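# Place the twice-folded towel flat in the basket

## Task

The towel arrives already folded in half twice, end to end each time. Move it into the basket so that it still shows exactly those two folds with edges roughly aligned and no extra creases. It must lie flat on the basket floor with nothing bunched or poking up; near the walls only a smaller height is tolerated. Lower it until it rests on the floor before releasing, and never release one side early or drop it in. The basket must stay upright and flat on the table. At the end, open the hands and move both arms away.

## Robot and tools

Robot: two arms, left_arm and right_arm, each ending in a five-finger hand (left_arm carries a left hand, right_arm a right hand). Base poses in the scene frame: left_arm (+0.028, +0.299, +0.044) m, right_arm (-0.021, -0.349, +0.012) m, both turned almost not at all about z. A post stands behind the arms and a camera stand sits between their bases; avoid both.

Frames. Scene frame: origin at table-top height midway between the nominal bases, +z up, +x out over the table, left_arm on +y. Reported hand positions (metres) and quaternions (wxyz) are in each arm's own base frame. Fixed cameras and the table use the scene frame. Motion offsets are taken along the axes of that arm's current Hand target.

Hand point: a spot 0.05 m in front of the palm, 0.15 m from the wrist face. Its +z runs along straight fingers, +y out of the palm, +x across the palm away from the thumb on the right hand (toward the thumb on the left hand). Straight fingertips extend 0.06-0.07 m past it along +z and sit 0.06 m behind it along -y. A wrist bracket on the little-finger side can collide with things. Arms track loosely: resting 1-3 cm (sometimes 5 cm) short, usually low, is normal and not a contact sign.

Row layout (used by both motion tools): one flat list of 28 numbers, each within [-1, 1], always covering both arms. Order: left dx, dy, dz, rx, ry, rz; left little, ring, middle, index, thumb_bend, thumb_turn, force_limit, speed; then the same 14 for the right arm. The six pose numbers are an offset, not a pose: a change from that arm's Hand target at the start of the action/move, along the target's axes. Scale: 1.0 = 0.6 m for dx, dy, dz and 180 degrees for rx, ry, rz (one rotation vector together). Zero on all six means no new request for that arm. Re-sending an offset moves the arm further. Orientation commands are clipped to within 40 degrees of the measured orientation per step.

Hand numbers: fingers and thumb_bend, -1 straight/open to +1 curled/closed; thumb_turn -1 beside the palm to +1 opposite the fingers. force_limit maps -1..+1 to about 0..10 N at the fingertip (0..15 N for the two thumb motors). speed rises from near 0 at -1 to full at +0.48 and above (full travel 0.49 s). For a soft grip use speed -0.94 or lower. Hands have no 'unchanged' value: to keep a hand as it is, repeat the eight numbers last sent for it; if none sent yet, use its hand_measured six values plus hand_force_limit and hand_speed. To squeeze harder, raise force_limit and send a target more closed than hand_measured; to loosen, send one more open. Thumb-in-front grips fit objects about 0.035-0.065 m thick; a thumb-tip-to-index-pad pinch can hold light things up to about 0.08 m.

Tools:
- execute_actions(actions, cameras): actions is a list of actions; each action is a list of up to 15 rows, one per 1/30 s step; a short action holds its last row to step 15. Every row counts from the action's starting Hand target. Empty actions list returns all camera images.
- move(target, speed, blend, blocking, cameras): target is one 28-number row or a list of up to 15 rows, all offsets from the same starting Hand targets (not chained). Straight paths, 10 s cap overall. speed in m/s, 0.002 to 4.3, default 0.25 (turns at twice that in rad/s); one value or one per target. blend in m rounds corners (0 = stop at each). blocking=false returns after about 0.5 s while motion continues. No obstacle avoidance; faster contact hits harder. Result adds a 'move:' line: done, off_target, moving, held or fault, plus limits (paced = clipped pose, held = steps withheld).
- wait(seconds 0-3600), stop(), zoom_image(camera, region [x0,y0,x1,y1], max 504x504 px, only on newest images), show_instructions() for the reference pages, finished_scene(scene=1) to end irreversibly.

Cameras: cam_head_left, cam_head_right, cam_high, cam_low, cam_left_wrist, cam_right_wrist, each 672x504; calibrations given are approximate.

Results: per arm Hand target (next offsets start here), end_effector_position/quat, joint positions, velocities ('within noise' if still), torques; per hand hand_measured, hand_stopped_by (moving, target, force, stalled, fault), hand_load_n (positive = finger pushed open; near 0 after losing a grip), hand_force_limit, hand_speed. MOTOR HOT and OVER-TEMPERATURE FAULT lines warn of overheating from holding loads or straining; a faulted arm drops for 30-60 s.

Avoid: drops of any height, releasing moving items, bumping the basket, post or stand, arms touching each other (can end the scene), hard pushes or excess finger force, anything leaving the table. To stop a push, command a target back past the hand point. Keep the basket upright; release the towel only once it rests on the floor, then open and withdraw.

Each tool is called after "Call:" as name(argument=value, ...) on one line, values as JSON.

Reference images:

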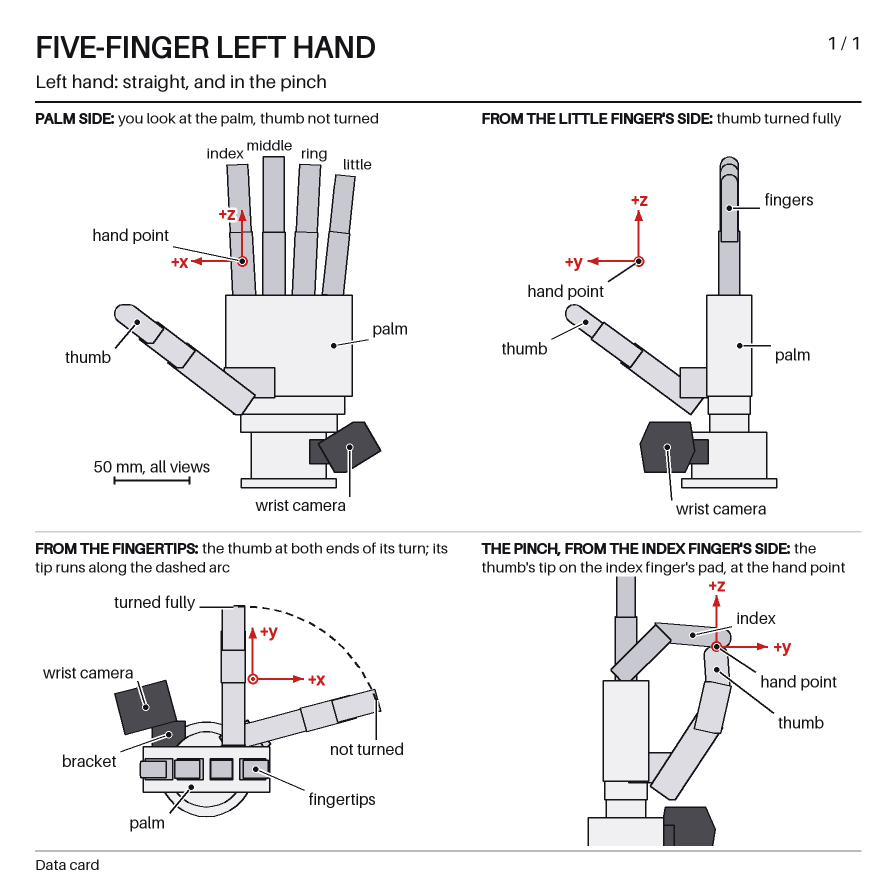

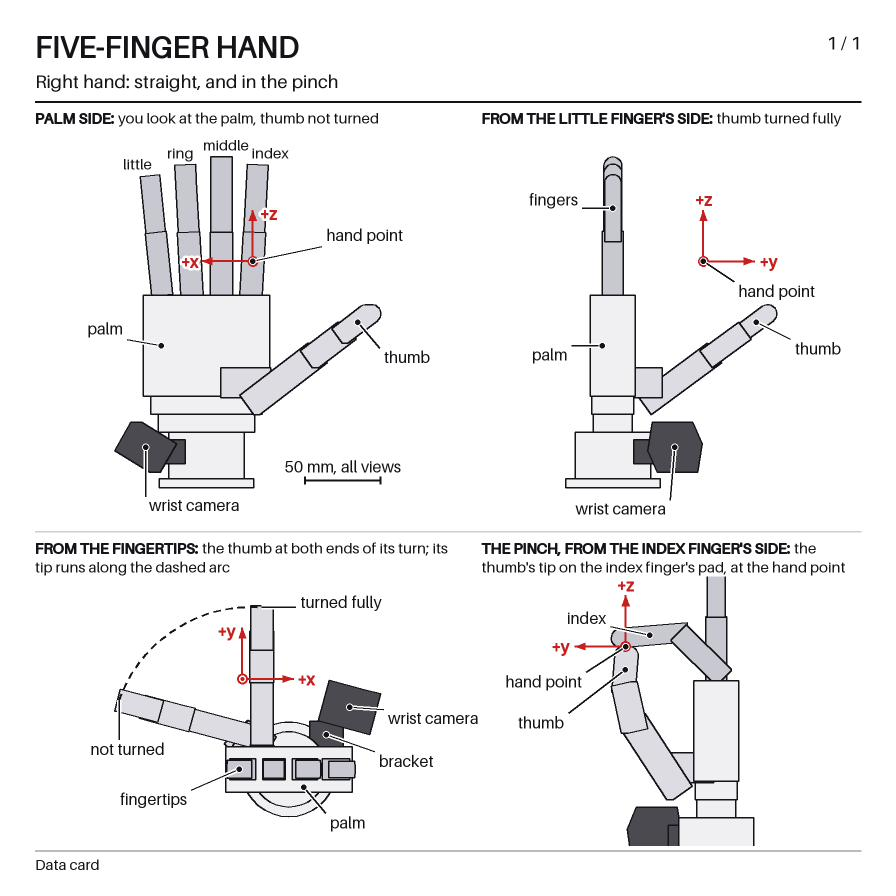

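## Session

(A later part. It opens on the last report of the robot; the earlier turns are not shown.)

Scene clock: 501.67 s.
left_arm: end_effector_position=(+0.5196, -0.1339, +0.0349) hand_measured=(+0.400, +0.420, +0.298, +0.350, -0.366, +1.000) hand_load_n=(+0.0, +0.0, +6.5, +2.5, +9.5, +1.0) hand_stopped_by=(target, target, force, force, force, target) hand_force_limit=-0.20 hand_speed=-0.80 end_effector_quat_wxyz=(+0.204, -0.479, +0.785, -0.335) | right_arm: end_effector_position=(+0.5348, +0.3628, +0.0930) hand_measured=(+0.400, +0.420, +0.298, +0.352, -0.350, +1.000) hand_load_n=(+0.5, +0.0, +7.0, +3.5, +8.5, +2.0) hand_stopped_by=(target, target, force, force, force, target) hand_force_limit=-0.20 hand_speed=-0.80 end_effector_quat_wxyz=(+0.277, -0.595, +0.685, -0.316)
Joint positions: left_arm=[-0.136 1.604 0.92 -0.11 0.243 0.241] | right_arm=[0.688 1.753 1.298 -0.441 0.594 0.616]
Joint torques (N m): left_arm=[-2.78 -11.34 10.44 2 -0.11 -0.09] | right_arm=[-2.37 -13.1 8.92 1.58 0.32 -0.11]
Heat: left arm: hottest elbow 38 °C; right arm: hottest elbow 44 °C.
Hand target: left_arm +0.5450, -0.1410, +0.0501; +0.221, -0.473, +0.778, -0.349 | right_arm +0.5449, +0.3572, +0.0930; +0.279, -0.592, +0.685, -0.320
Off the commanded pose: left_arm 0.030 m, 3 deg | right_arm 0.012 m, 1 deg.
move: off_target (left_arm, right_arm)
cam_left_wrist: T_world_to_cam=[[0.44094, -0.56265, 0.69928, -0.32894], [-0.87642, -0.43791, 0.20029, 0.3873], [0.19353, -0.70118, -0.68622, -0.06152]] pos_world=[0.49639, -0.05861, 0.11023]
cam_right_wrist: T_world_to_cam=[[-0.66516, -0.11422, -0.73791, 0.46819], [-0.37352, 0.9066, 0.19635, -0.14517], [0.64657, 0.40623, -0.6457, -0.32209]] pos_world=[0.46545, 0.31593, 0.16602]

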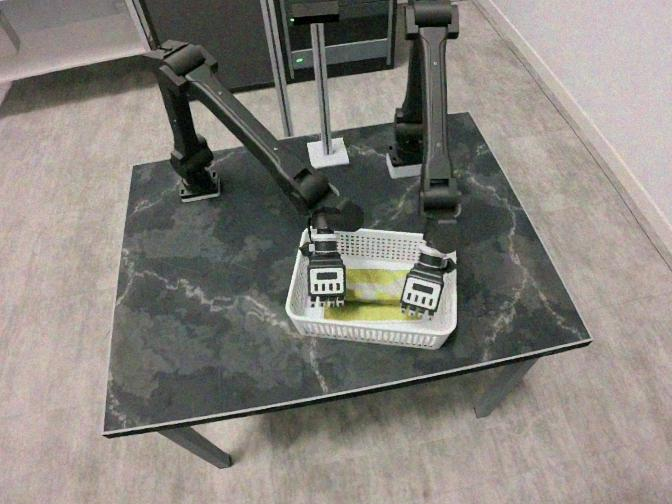

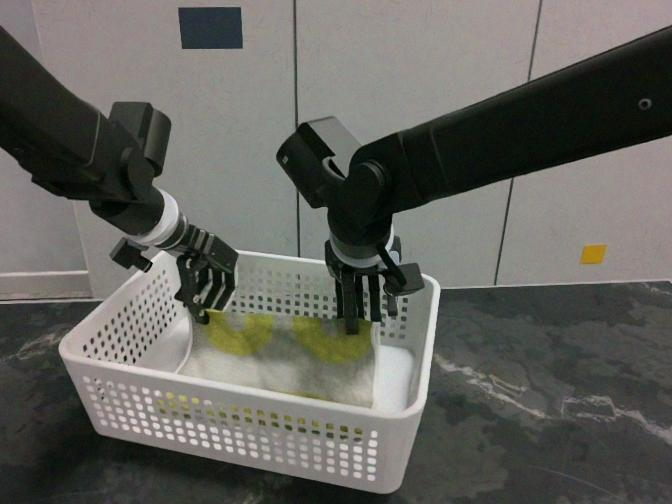

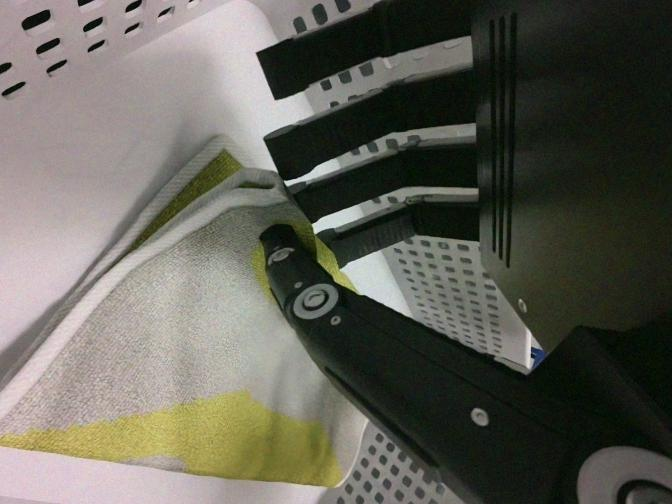

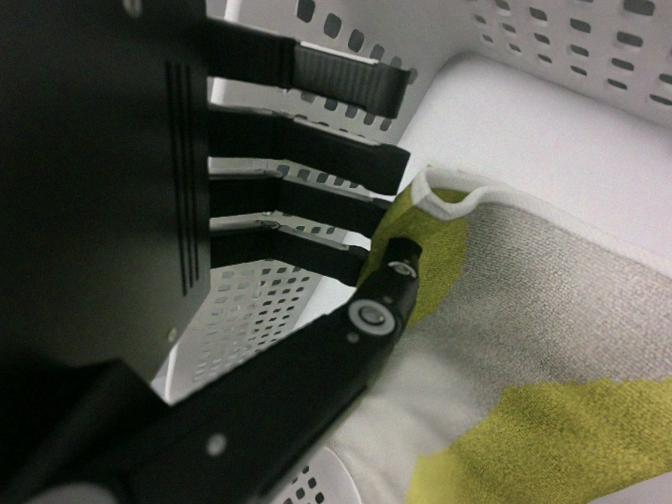

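Call:
move(target=[[-0.0018, 0.0237, 0.039, 0, 0, 0, 0.4, 0.42, 0.42, 0.5, 0.1, 1, -0.2, -0.8, 0.0027, 0.034, 0.0347, 0, 0, 0, 0.4, 0.42, 0.42, 0.5, 0.1, 1, -0.2, -0.8]], speed=0.03, cameras=["cam_high", "cam_low", "cam_left_wrist", "cam_right_wrist"])

Call:
zoom_image(camera="cam_high", region=[280, 190, 480, 350])

Call:
zoom_image(camera="cam_low", region=[60, 130, 440, 470])

Scene clock: 506.53 s.
left_arm: end_effector_position=(+0.5282, -0.1360, +0.0107) hand_measured=(+0.400, +0.420, +0.298, +0.350, -0.366, +1.000) hand_load_n=(+0.0, +0.0, +6.5, +2.5, +9.5, +1.0) hand_stopped_by=(target, target, force, force, force, target) hand_force_limit=-0.20 hand_speed=-0.80 end_effector_quat_wxyz=(+0.206, -0.478, +0.785, -0.336) | right_arm: end_effector_position=(+0.5395, +0.3624, +0.0680) hand_measured=(+0.400, +0.420, +0.298, +0.352, -0.350, +1.000) hand_load_n=(+0.0, +0.0, +7.0, +3.0, +8.5, +1.5) hand_stopped_by=(target, target, force, force, force, target) hand_force_limit=-0.20 hand_speed=-0.80 end_effector_quat_wxyz=(+0.280, -0.593, +0.685, -0.316)
Joint positions: left_arm=[-0.138 1.669 0.921 -0.042 0.241 0.239] | right_arm=[0.683 1.789 1.27 -0.367 0.591 0.61]
Joint torques (N m): left_arm=[-2.78 -11.81 10.13 2.13 -0.09 -0.1] | right_arm=[-2.37 -13.04 8.25 1.59 0.29 -0.11]
Heat: left arm: hottest elbow 38 °C; right arm: hottest elbow 44 °C.
Hand target: left_arm +0.5530, -0.1436, +0.0240; +0.221, -0.473, +0.778, -0.349 | right_arm +0.5477, +0.3551, +0.0640; +0.279, -0.592, +0.685, -0.320
Off the commanded pose: left_arm 0.029 m, 3 deg | right_arm 0.012 m, 0 deg.
move: off_target (left_arm, right_arm)
cam_left_wrist: T_world_to_cam=[[0.43924, -0.56229, 0.70065, -0.31616], [-0.87672, -0.43847, 0.19774, 0.3988], [0.19602, -0.70113, -0.68556, -0.08258]] pos_world=[0.5047, -0.06081, 0.08604]
cam_right_wrist: T_world_to_cam=[[-0.66035, -0.11081, -0.74274, 0.44938], [-0.3747, 0.90576, 0.19801, -0.13736], [0.6508, 0.40906, -0.63963, -0.34477]] pos_world=[0.46965, 0.31524, 0.14044]

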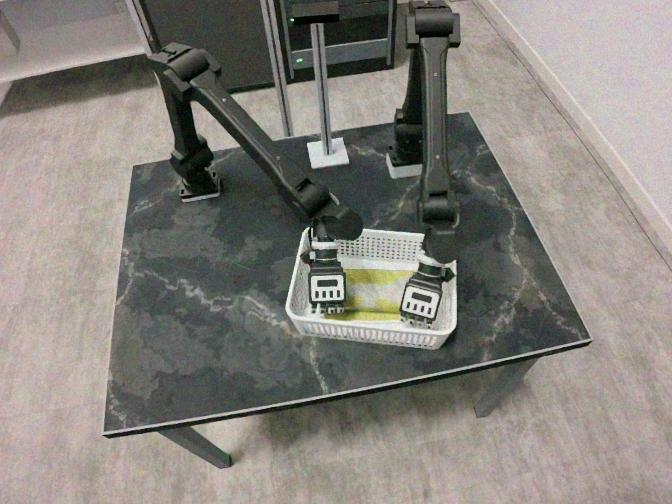

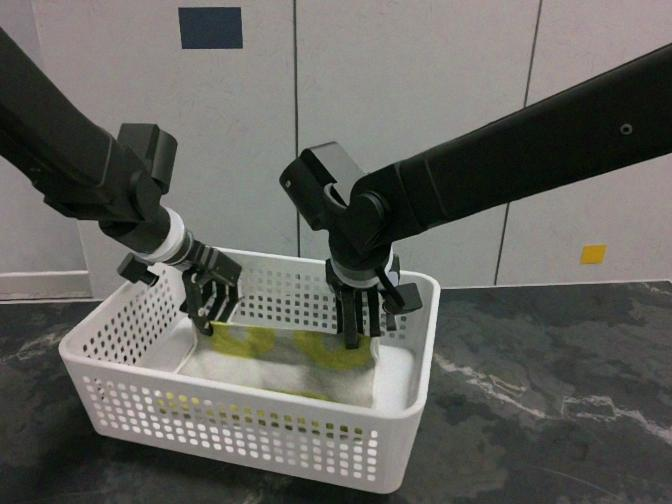

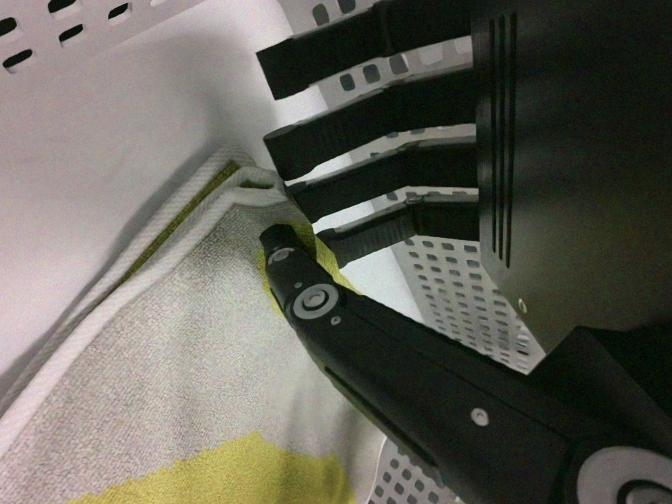

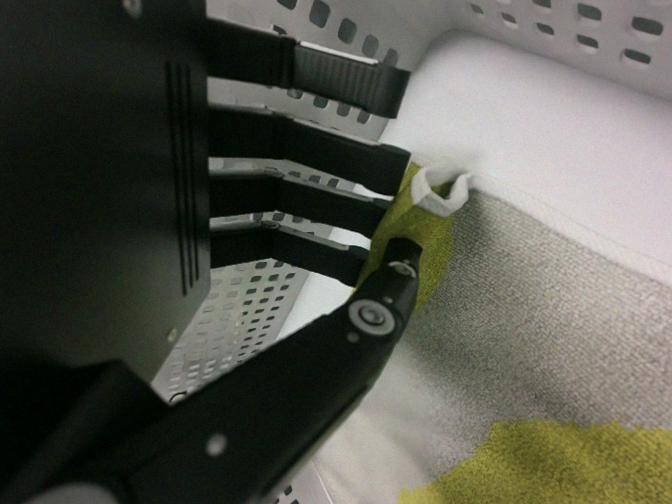

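Scaled by 2.520 from the camera's image (finer frame: 960x720).

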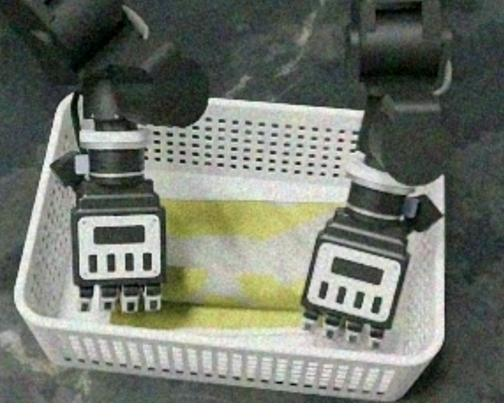

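Scaled by 1.326 from the camera's image (finer frame: 960x720).

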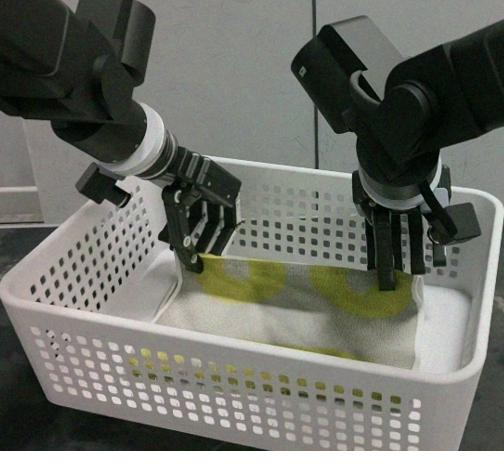

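Call:
move(target=[[-0.0005, 0.011, 0.0165, 0, 0, 0, 0.4, 0.42, 0.42, 0.5, 0.1, 1, -0.2, -0.8, 0.0008, 0.0196, 0.0208, 0, 0, 0, 0.4, 0.42, 0.42, 0.5, 0.1, 1, -0.2, -0.8]], speed=0.03, cameras=["cam_high", "cam_low", "cam_left_wrist", "cam_right_wrist"])

Call:
zoom_image(camera="cam_low", region=[60, 130, 440, 470])

Call:
zoom_image(camera="cam_left_wrist", region=[100, 30, 440, 330])

Call:
zoom_image(camera="cam_right_wrist", region=[260, 60, 660, 360])

Scene clock: 509.27 s.
left_arm: end_effector_position=(+0.5344, -0.1374, +0.0032) hand_measured=(+0.400, +0.420, +0.298, +0.350, -0.366, +1.000) hand_load_n=(+0.0, +0.0, +6.5, +2.5, +9.5, +1.0) hand_stopped_by=(target, target, force, force, force, target) hand_force_limit=-0.20 hand_speed=-0.80 end_effector_quat_wxyz=(+0.209, -0.477, +0.784, -0.339) | right_arm: end_effector_position=(+0.5428, +0.3628, +0.0543) hand_measured=(+0.400, +0.420, +0.298, +0.352, -0.350, +1.000) hand_load_n=(+0.0, +0.0, +7.0, +2.5, +8.5, +2.0) hand_stopped_by=(target, target, force, force, force, target) hand_force_limit=-0.20 hand_speed=-0.80 end_effector_quat_wxyz=(+0.283, -0.591, +0.685, -0.316)
Joint positions: left_arm=[-0.139 1.695 0.926 -0.011 0.24 0.238] | right_arm=[0.68 1.811 1.258 -0.324 0.59 0.608]
Joint torques (N m): left_arm=[-2.73 -11.93 9.7 2.03 -0.11 -0.09] | right_arm=[-2.49 -12.86 7.99 1.57 0.28 -0.14]
Heat: left arm: hottest elbow 38 °C; right arm: hottest elbow 44 °C.
Hand target: left_arm +0.5560, -0.1444, +0.0124; +0.221, -0.473, +0.778, -0.349 | right_arm +0.5497, +0.3545, +0.0469; +0.279, -0.591, +0.686, -0.320
Off the commanded pose: left_arm 0.025 m, 2 deg | right_arm 0.013 m, 1 deg.
move: off_target (left_arm, right_arm)
cam_left_wrist: T_world_to_cam=[[0.43263, -0.56113, 0.70567, -0.31071], [-0.87851, -0.43828, 0.19008, 0.40606], [0.20262, -0.70217, -0.68257, -0.09362]] pos_world=[0.51012, -0.06212, 0.07817]
cam_right_wrist: T_world_to_cam=[[-0.65652, -0.10686, -0.7467, 0.43801], [-0.375, 0.90516, 0.20018, -0.13358], [0.65449, 0.41143, -0.63432, -0.35905]] pos_world=[0.47246, 0.31544, 0.12606]

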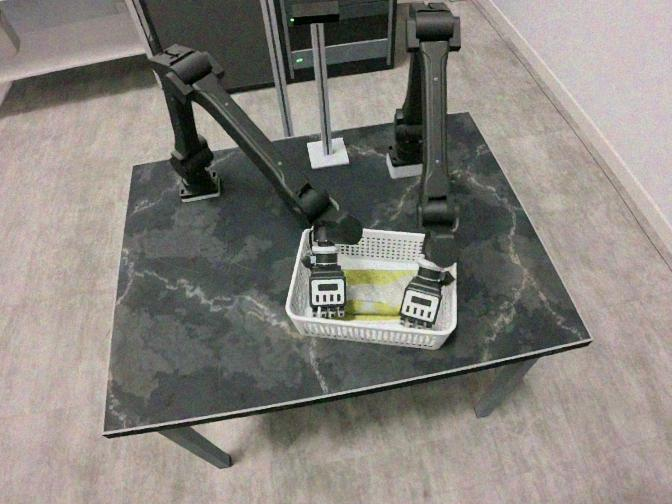

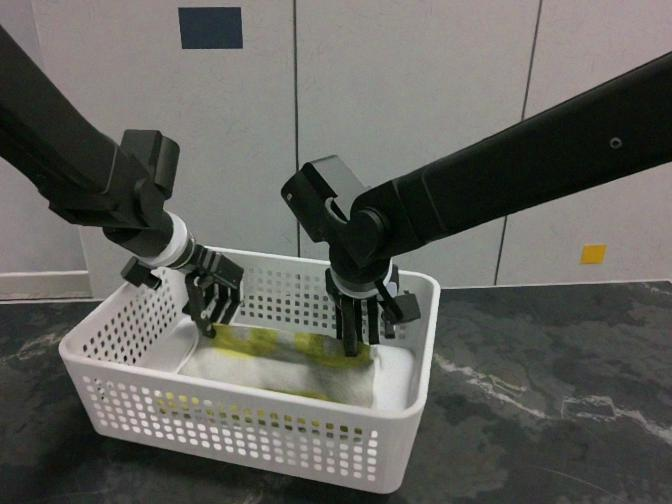

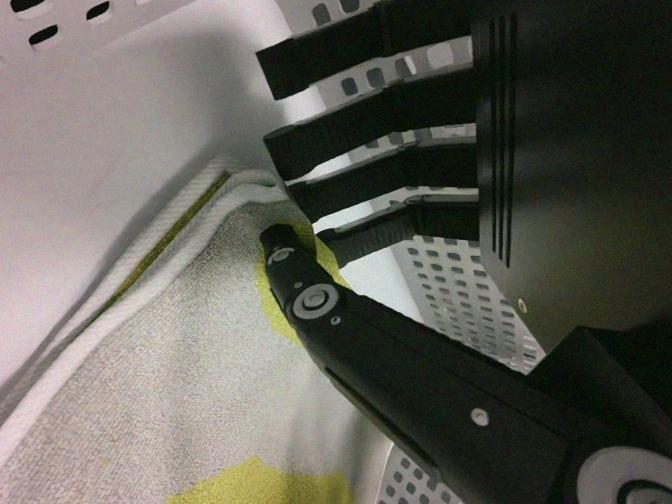

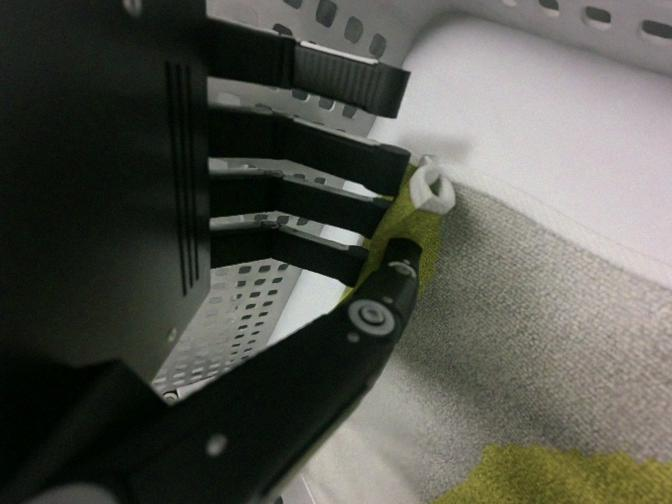

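Scaled by 1.326 from the camera's image (finer frame: 960x720).

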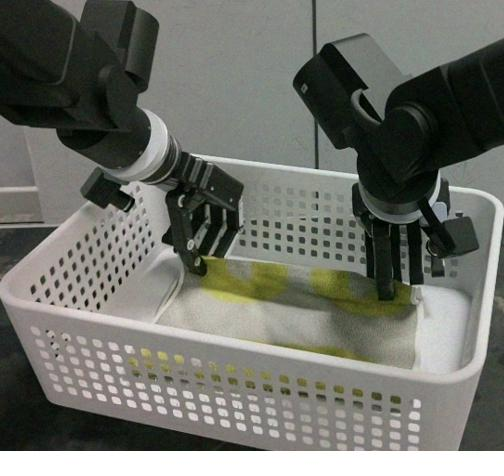

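Scaled by 1.482 from the camera's image (finer frame: 960x720).

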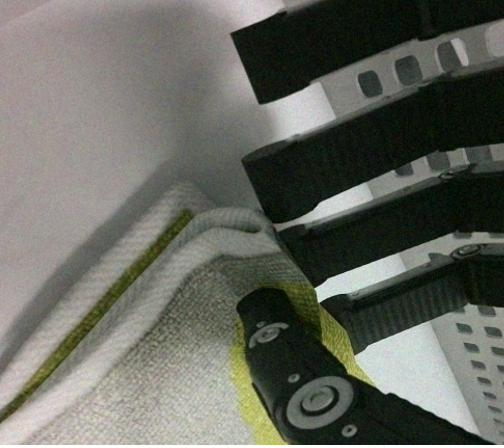

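Scaled by 1.260 from the camera's image (finer frame: 960x720).

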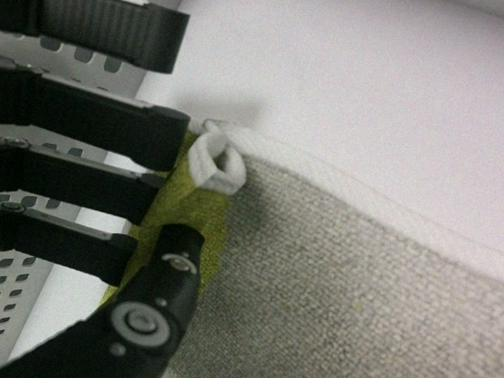

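Call:
move(target=[[0.0025, 0.0147, 0.0069, 0, 0, 0, 0.4, 0.42, 0.42, 0.5, 0.1, 1, -0.2, -0.8, 0.0005, 0.0183, 0.0116, 0, 0, 0, 0.4, 0.42, 0.42, 0.5, 0.1, 1, -0.2, -0.8]], speed=0.02, cameras=["cam_high", "cam_low", "cam_left_wrist", "cam_right_wrist"])

Call:
zoom_image(camera="cam_low", region=[130, 230, 440, 440])

Call:
zoom_image(camera="cam_left_wrist", region=[100, 30, 440, 330])

Call:
zoom_image(camera="cam_right_wrist", region=[260, 60, 660, 360])

Scene clock: 511.67 s.
left_arm: end_effector_position=(+0.5387, -0.1389, +0.0004) hand_measured=(+0.400, +0.420, +0.298, +0.350, -0.366, +1.000) hand_load_n=(+0.0, +0.0, +7.0, +3.0, +9.5, +1.0) hand_stopped_by=(target, target, force, force, force, target) hand_force_limit=-0.20 hand_speed=-0.80 end_effector_quat_wxyz=(+0.214, -0.475, +0.782, -0.343) | right_arm: end_effector_position=(+0.5434, +0.3633, +0.0470) hand_measured=(+0.400, +0.420, +0.298, +0.352, -0.350, +1.000) hand_load_n=(+0.0, +0.0, +7.0, +3.0, +8.5, +2.0) hand_stopped_by=(target, target, force, force, force, target) hand_force_limit=-0.20 hand_speed=-0.80 end_effector_quat_wxyz=(+0.288, -0.589, +0.685, -0.317)
Joint positions: left_arm=[-0.141 1.707 0.926 0.016 0.24 0.236] | right_arm=[0.68 1.821 1.244 -0.291 0.59 0.608]
Joint torques (N m): left_arm=[-2.78 -11.87 8.57 2.14 -0.13 -0.08] | right_arm=[-2.14 -12.45 7.66 1.55 0.32 -0.11]
Heat: left arm: hottest elbow 38 °C; right arm: hottest elbow 44 °C.
Hand target: left_arm +0.5529, -0.1446, +0.0031; +0.221, -0.473, +0.778, -0.349 | right_arm +0.5480, +0.3545, +0.0342; +0.279, -0.591, +0.685, -0.320
Off the commanded pose: left_arm 0.015 m, 1 deg | right_arm 0.016 m, 1 deg.
move: off_target (left_arm, right_arm)
cam_left_wrist: T_world_to_cam=[[0.42263, -0.55924, 0.71318, -0.30577], [-0.88116, -0.43762, 0.17901, 0.41133], [0.21199, -0.70409, -0.67773, -0.10273]] pos_world=[0.51345, -0.06332, 0.07481]
cam_right_wrist: T_world_to_cam=[[-0.6507, -0.10257, -0.75238, 0.42862], [-0.37675, 0.90389, 0.20261, -0.13099], [0.65928, 0.41529, -0.6268, -0.36861]] pos_world=[0.47257, 0.31545, 0.11798]

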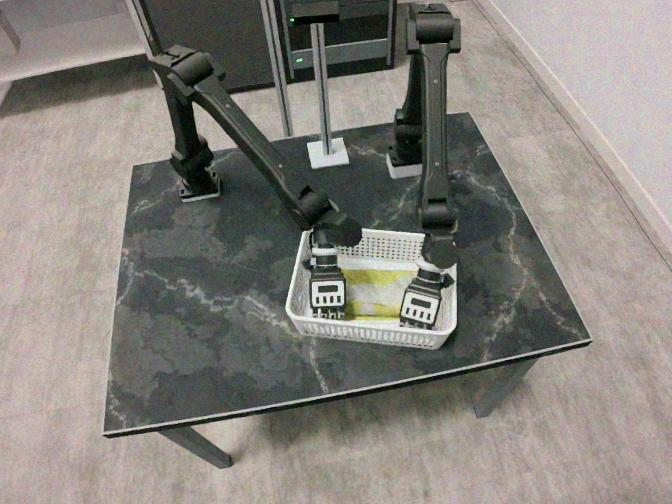

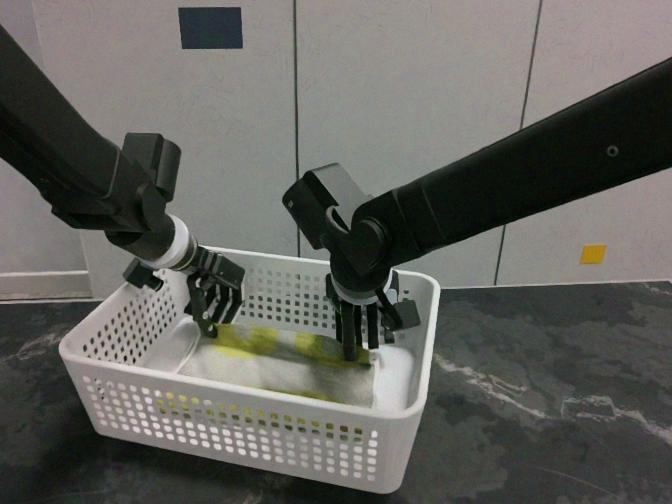

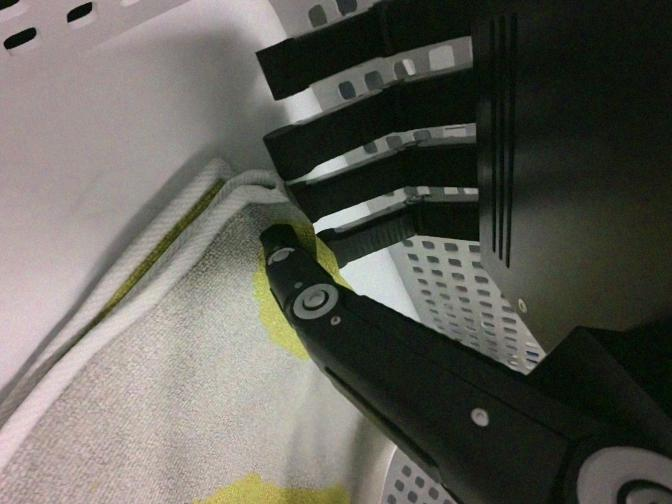

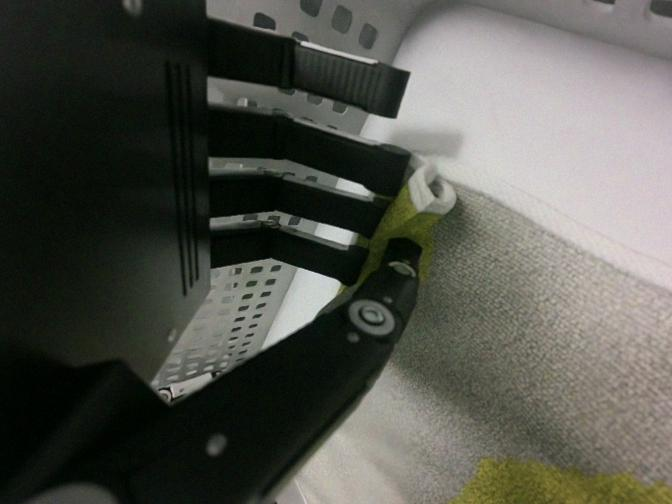

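Scaled by 1.626 from the camera's image (finer frame: 960x720).

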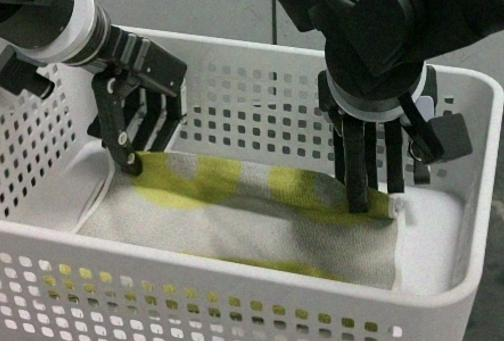

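Scaled by 1.482 from the camera's image (finer frame: 960x720).

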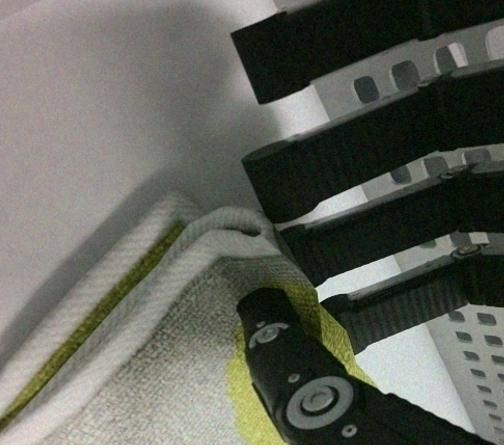

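Scaled by 1.260 from the camera's image (finer frame: 960x720).

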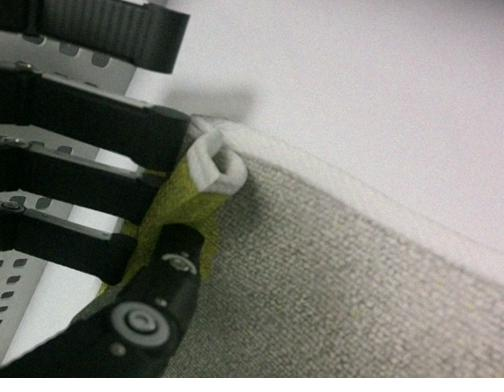

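Call:
zoom_image(camera="cam_high", region=[280, 220, 480, 360])

Scaled by 2.520 from the camera's image (finer frame: 960x720).

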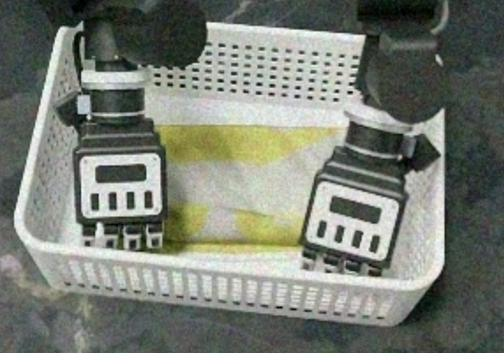

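Call:
move(target=[[0.0039, 0.0125, 0.0011, 0, 0, 0, 0.4, 0.42, 0.42, 0.5, 0.1, 1, -0.2, -0.8, 0.0005, 0.0124, 0.006, 0, 0, 0, 0.4, 0.42, 0.42, 0.5, 0.1, 1, -0.2, -0.8]], speed=0.02, cameras=["cam_low", "cam_left_wrist", "cam_right_wrist"])

Call:
zoom_image(camera="cam_low", region=[130, 230, 440, 440])

Scene clock: 514.67 s.
left_arm: end_effector_position=(+0.5422, -0.1404, +0.0005) hand_measured=(+0.400, +0.420, +0.298, +0.350, -0.366, +1.000) hand_load_n=(+0.0, +0.0, +6.5, +3.0, +9.0, +1.0) hand_stopped_by=(target, target, force, force, force, target) hand_force_limit=-0.20 hand_speed=-0.80 end_effector_quat_wxyz=(+0.219, -0.472, +0.780, -0.347) | right_arm: end_effector_position=(+0.5436, +0.3635, +0.0438) hand_measured=(+0.400, +0.420, +0.298, +0.352, -0.350, +1.000) hand_load_n=(+0.0, +0.0, +7.0, +3.0, +8.5, +1.5) hand_stopped_by=(target, target, force, force, force, target) hand_force_limit=-0.20 hand_speed=-0.80 end_effector_quat_wxyz=(+0.291, -0.588, +0.685, -0.317)
Joint positions: left_arm=[-0.143 1.712 0.926 0.035 0.239 0.235] | right_arm=[0.68 1.824 1.235 -0.272 0.59 0.608]
Joint torques (N m): left_arm=[-2.73 -11.99 7.25 2.24 -0.14 -0.08] | right_arm=[-2.14 -12.16 7.34 1.47 0.37 -0.09]
Heat: left arm: hottest elbow 38 °C; right arm: hottest elbow 44 °C.
Hand target: left_arm +0.5480, -0.1446, -0.0030; +0.221, -0.473, +0.778, -0.349 | right_arm +0.5459, +0.3545, +0.0261; +0.279, -0.592, +0.685, -0.320
Off the commanded pose: left_arm 0.008 m, 0 deg | right_arm 0.020 m, 2 deg.
move: off_target (right_arm)
cam_left_wrist: T_world_to_cam=[[0.4125, -0.55757, 0.72039, -0.30245], [-0.88371, -0.4369, 0.16786, 0.41513], [0.22115, -0.70585, -0.67295, -0.10974]] pos_world=[0.51588, -0.06473, 0.07435]
cam_right_wrist: T_world_to_cam=[[-0.64626, -0.0989, -0.75668, 0.42279], [-0.37793, 0.90291, 0.20476, -0.12948], [0.66297, 0.4183, -0.62089, -0.37419]] pos_world=[0.47237, 0.31525, 0.1141]

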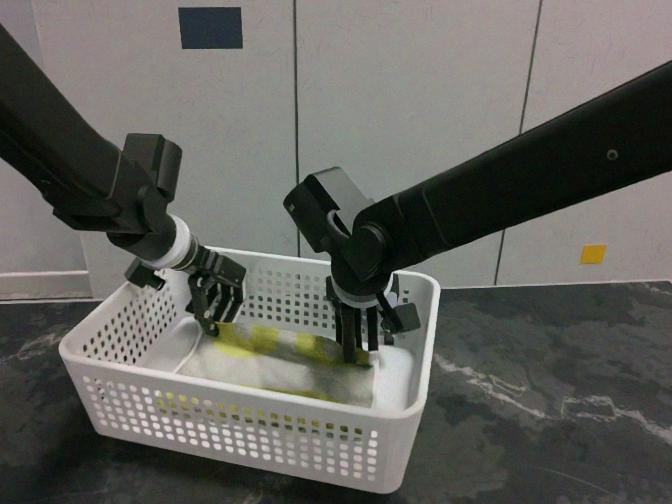

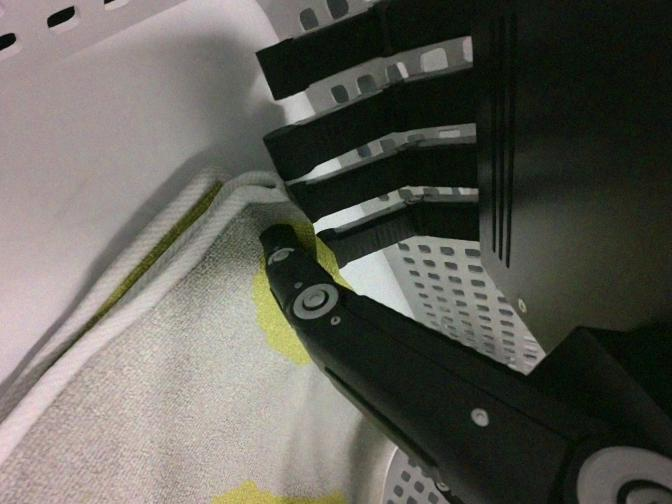

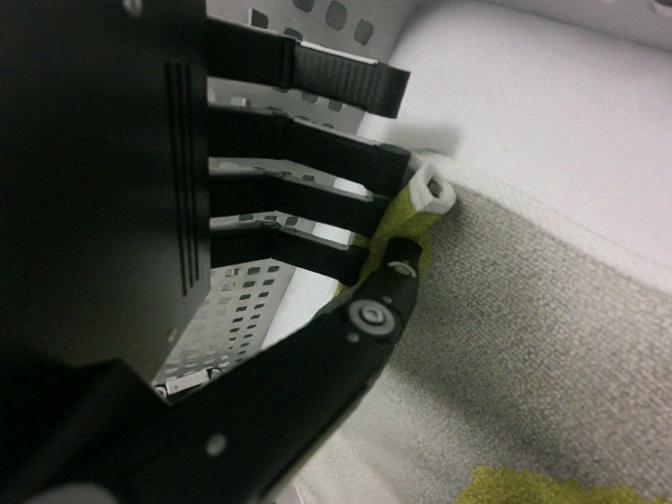

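Scaled by 1.626 from the camera's image (finer frame: 960x720).

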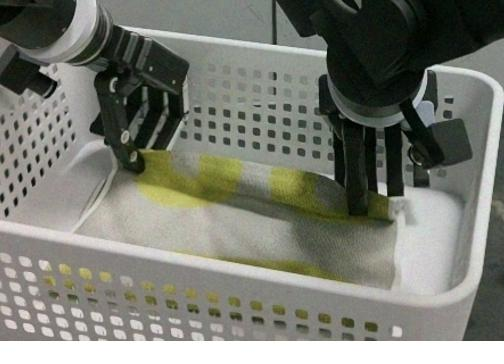

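Call:
move(target=[[0.0021, -0.0046, -0.01, 0, 0, 0, 0.4, 0.42, 0.42, 0.5, -0.65, 1, -0.2, -0.6, 0.0002, -0.0168, -0.0161, 0, 0, 0, 0.4, 0.42, 0.42, 0.5, -0.65, 1, -0.2, -0.6]], speed=0.02, cameras=["cam_high", "cam_low", "cam_left_wrist", "cam_right_wrist"])

Call:
zoom_image(camera="cam_low", region=[130, 230, 440, 440])

Call:
zoom_image(camera="cam_left_wrist", region=[100, 30, 440, 330])

Call:
zoom_image(camera="cam_right_wrist", region=[260, 60, 660, 360])

Scene clock: 521.53 s.
left_arm: end_effector_position=(+0.5425, -0.1400, +0.0004) hand_measured=(+0.400, +0.420, +0.298, +0.350, -0.650, +1.000) hand_load_n=(+0.0, +0.0, +0.0, +0.0, +0.0, +0.0) hand_stopped_by=(target, target, force, force, target, target) hand_force_limit=-0.20 hand_speed=-0.60 end_effector_quat_wxyz=(+0.220, -0.473, +0.780, -0.346) | right_arm: end_effector_position=(+0.5423, +0.3621, +0.0415) hand_measured=(+0.400, +0.420, +0.300, +0.352, -0.650, +1.000) hand_load_n=(+0.0, +0.0, +0.0, +0.0, -0.5, +0.5) hand_stopped_by=(target, target, force, force, target, target) hand_force_limit=-0.20 hand_speed=-0.60 end_effector_quat_wxyz=(+0.288, -0.589, +0.685, -0.317)
Joint positions: left_arm=[-0.143 1.712 0.926 0.036 0.236 0.235] | right_arm=[0.679 1.825 1.233 -0.275 0.59 0.608]
Joint torques (N m): left_arm=[-2.67 -13.51 6.95 1.63 -0.04 -0.08] | right_arm=[-1.96 -13.68 8.28 0.4 0.4 -0.08]
Heat: left arm: hottest elbow 37 °C; right arm: hottest elbow 43 °C.
Hand target: left_arm +0.5449, -0.1446, +0.0030; +0.221, -0.473, +0.778, -0.349 | right_arm +0.5449, +0.3545, +0.0401; +0.279, -0.592, +0.685, -0.320
Off the commanded pose: left_arm 0.006 m, 0 deg | right_arm 0.008 m, 1 deg.
move: done
cam_left_wrist: T_world_to_cam=[[0.41315, -0.55834, 0.71942, -0.30276], [-0.88292, -0.4391, 0.16626, 0.41487], [0.22306, -0.70388, -0.67438, -0.11031]] pos_world=[0.51599, -0.06452, 0.07444]
cam_right_wrist: T_world_to_cam=[[-0.65034, -0.10202, -0.75276, 0.4232], [-0.37657, 0.90391, 0.20283, -0.12934], [0.65974, 0.41537, -0.62627, -0.37113]] pos_world=[0.47137, 0.31425, 0.11238]

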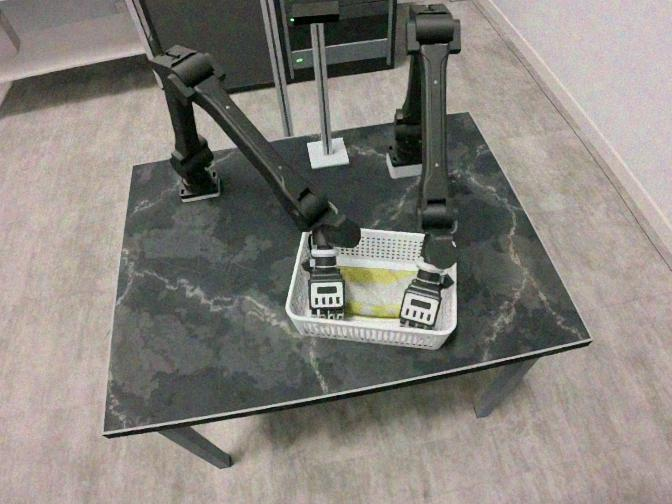

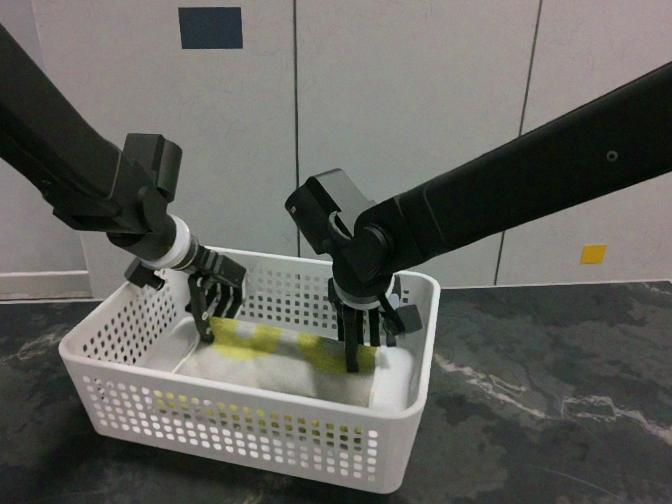

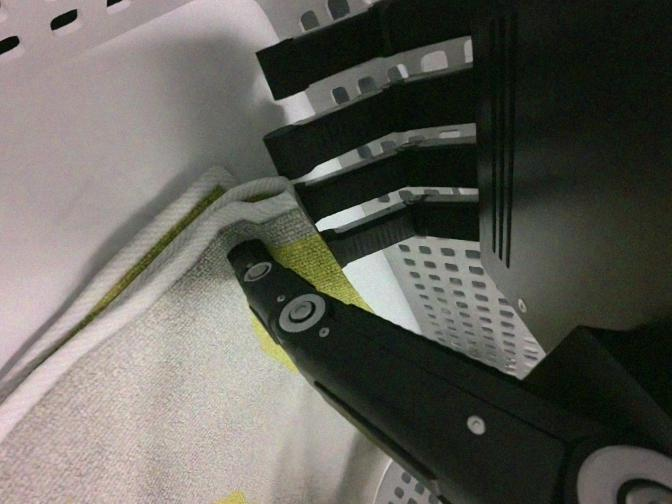

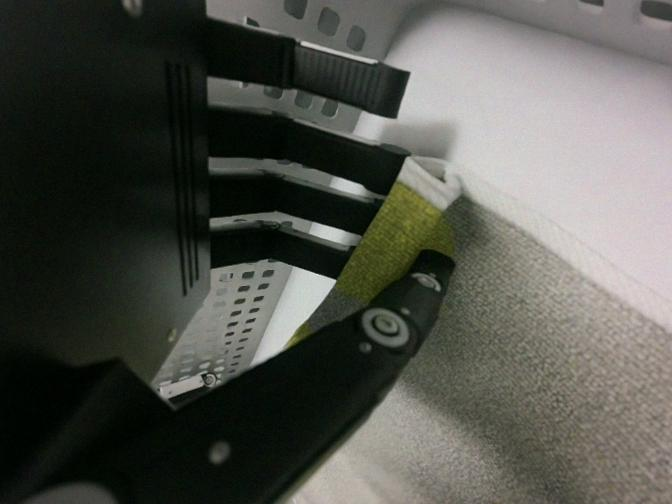

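Scaled by 1.626 from the camera's image (finer frame: 960x720).

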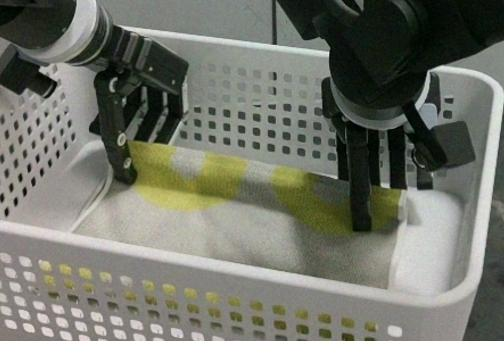

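Scaled by 1.482 from the camera's image (finer frame: 960x720).

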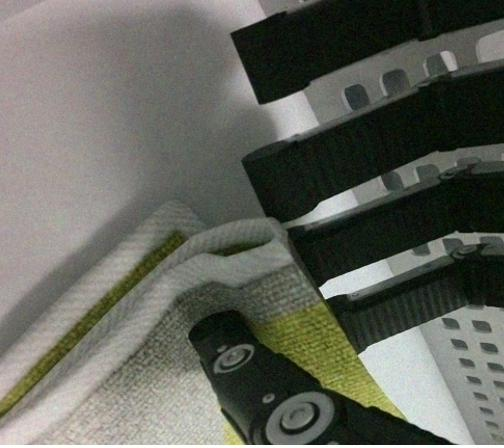

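Scaled by 1.260 from the camera's image (finer frame: 960x720).

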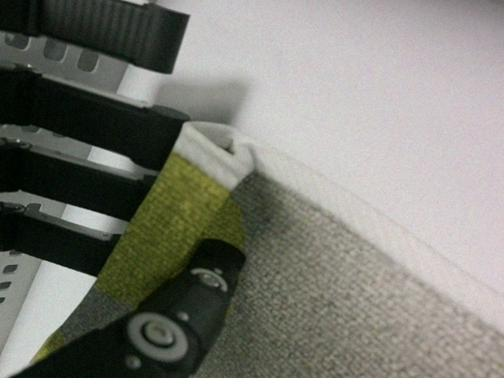

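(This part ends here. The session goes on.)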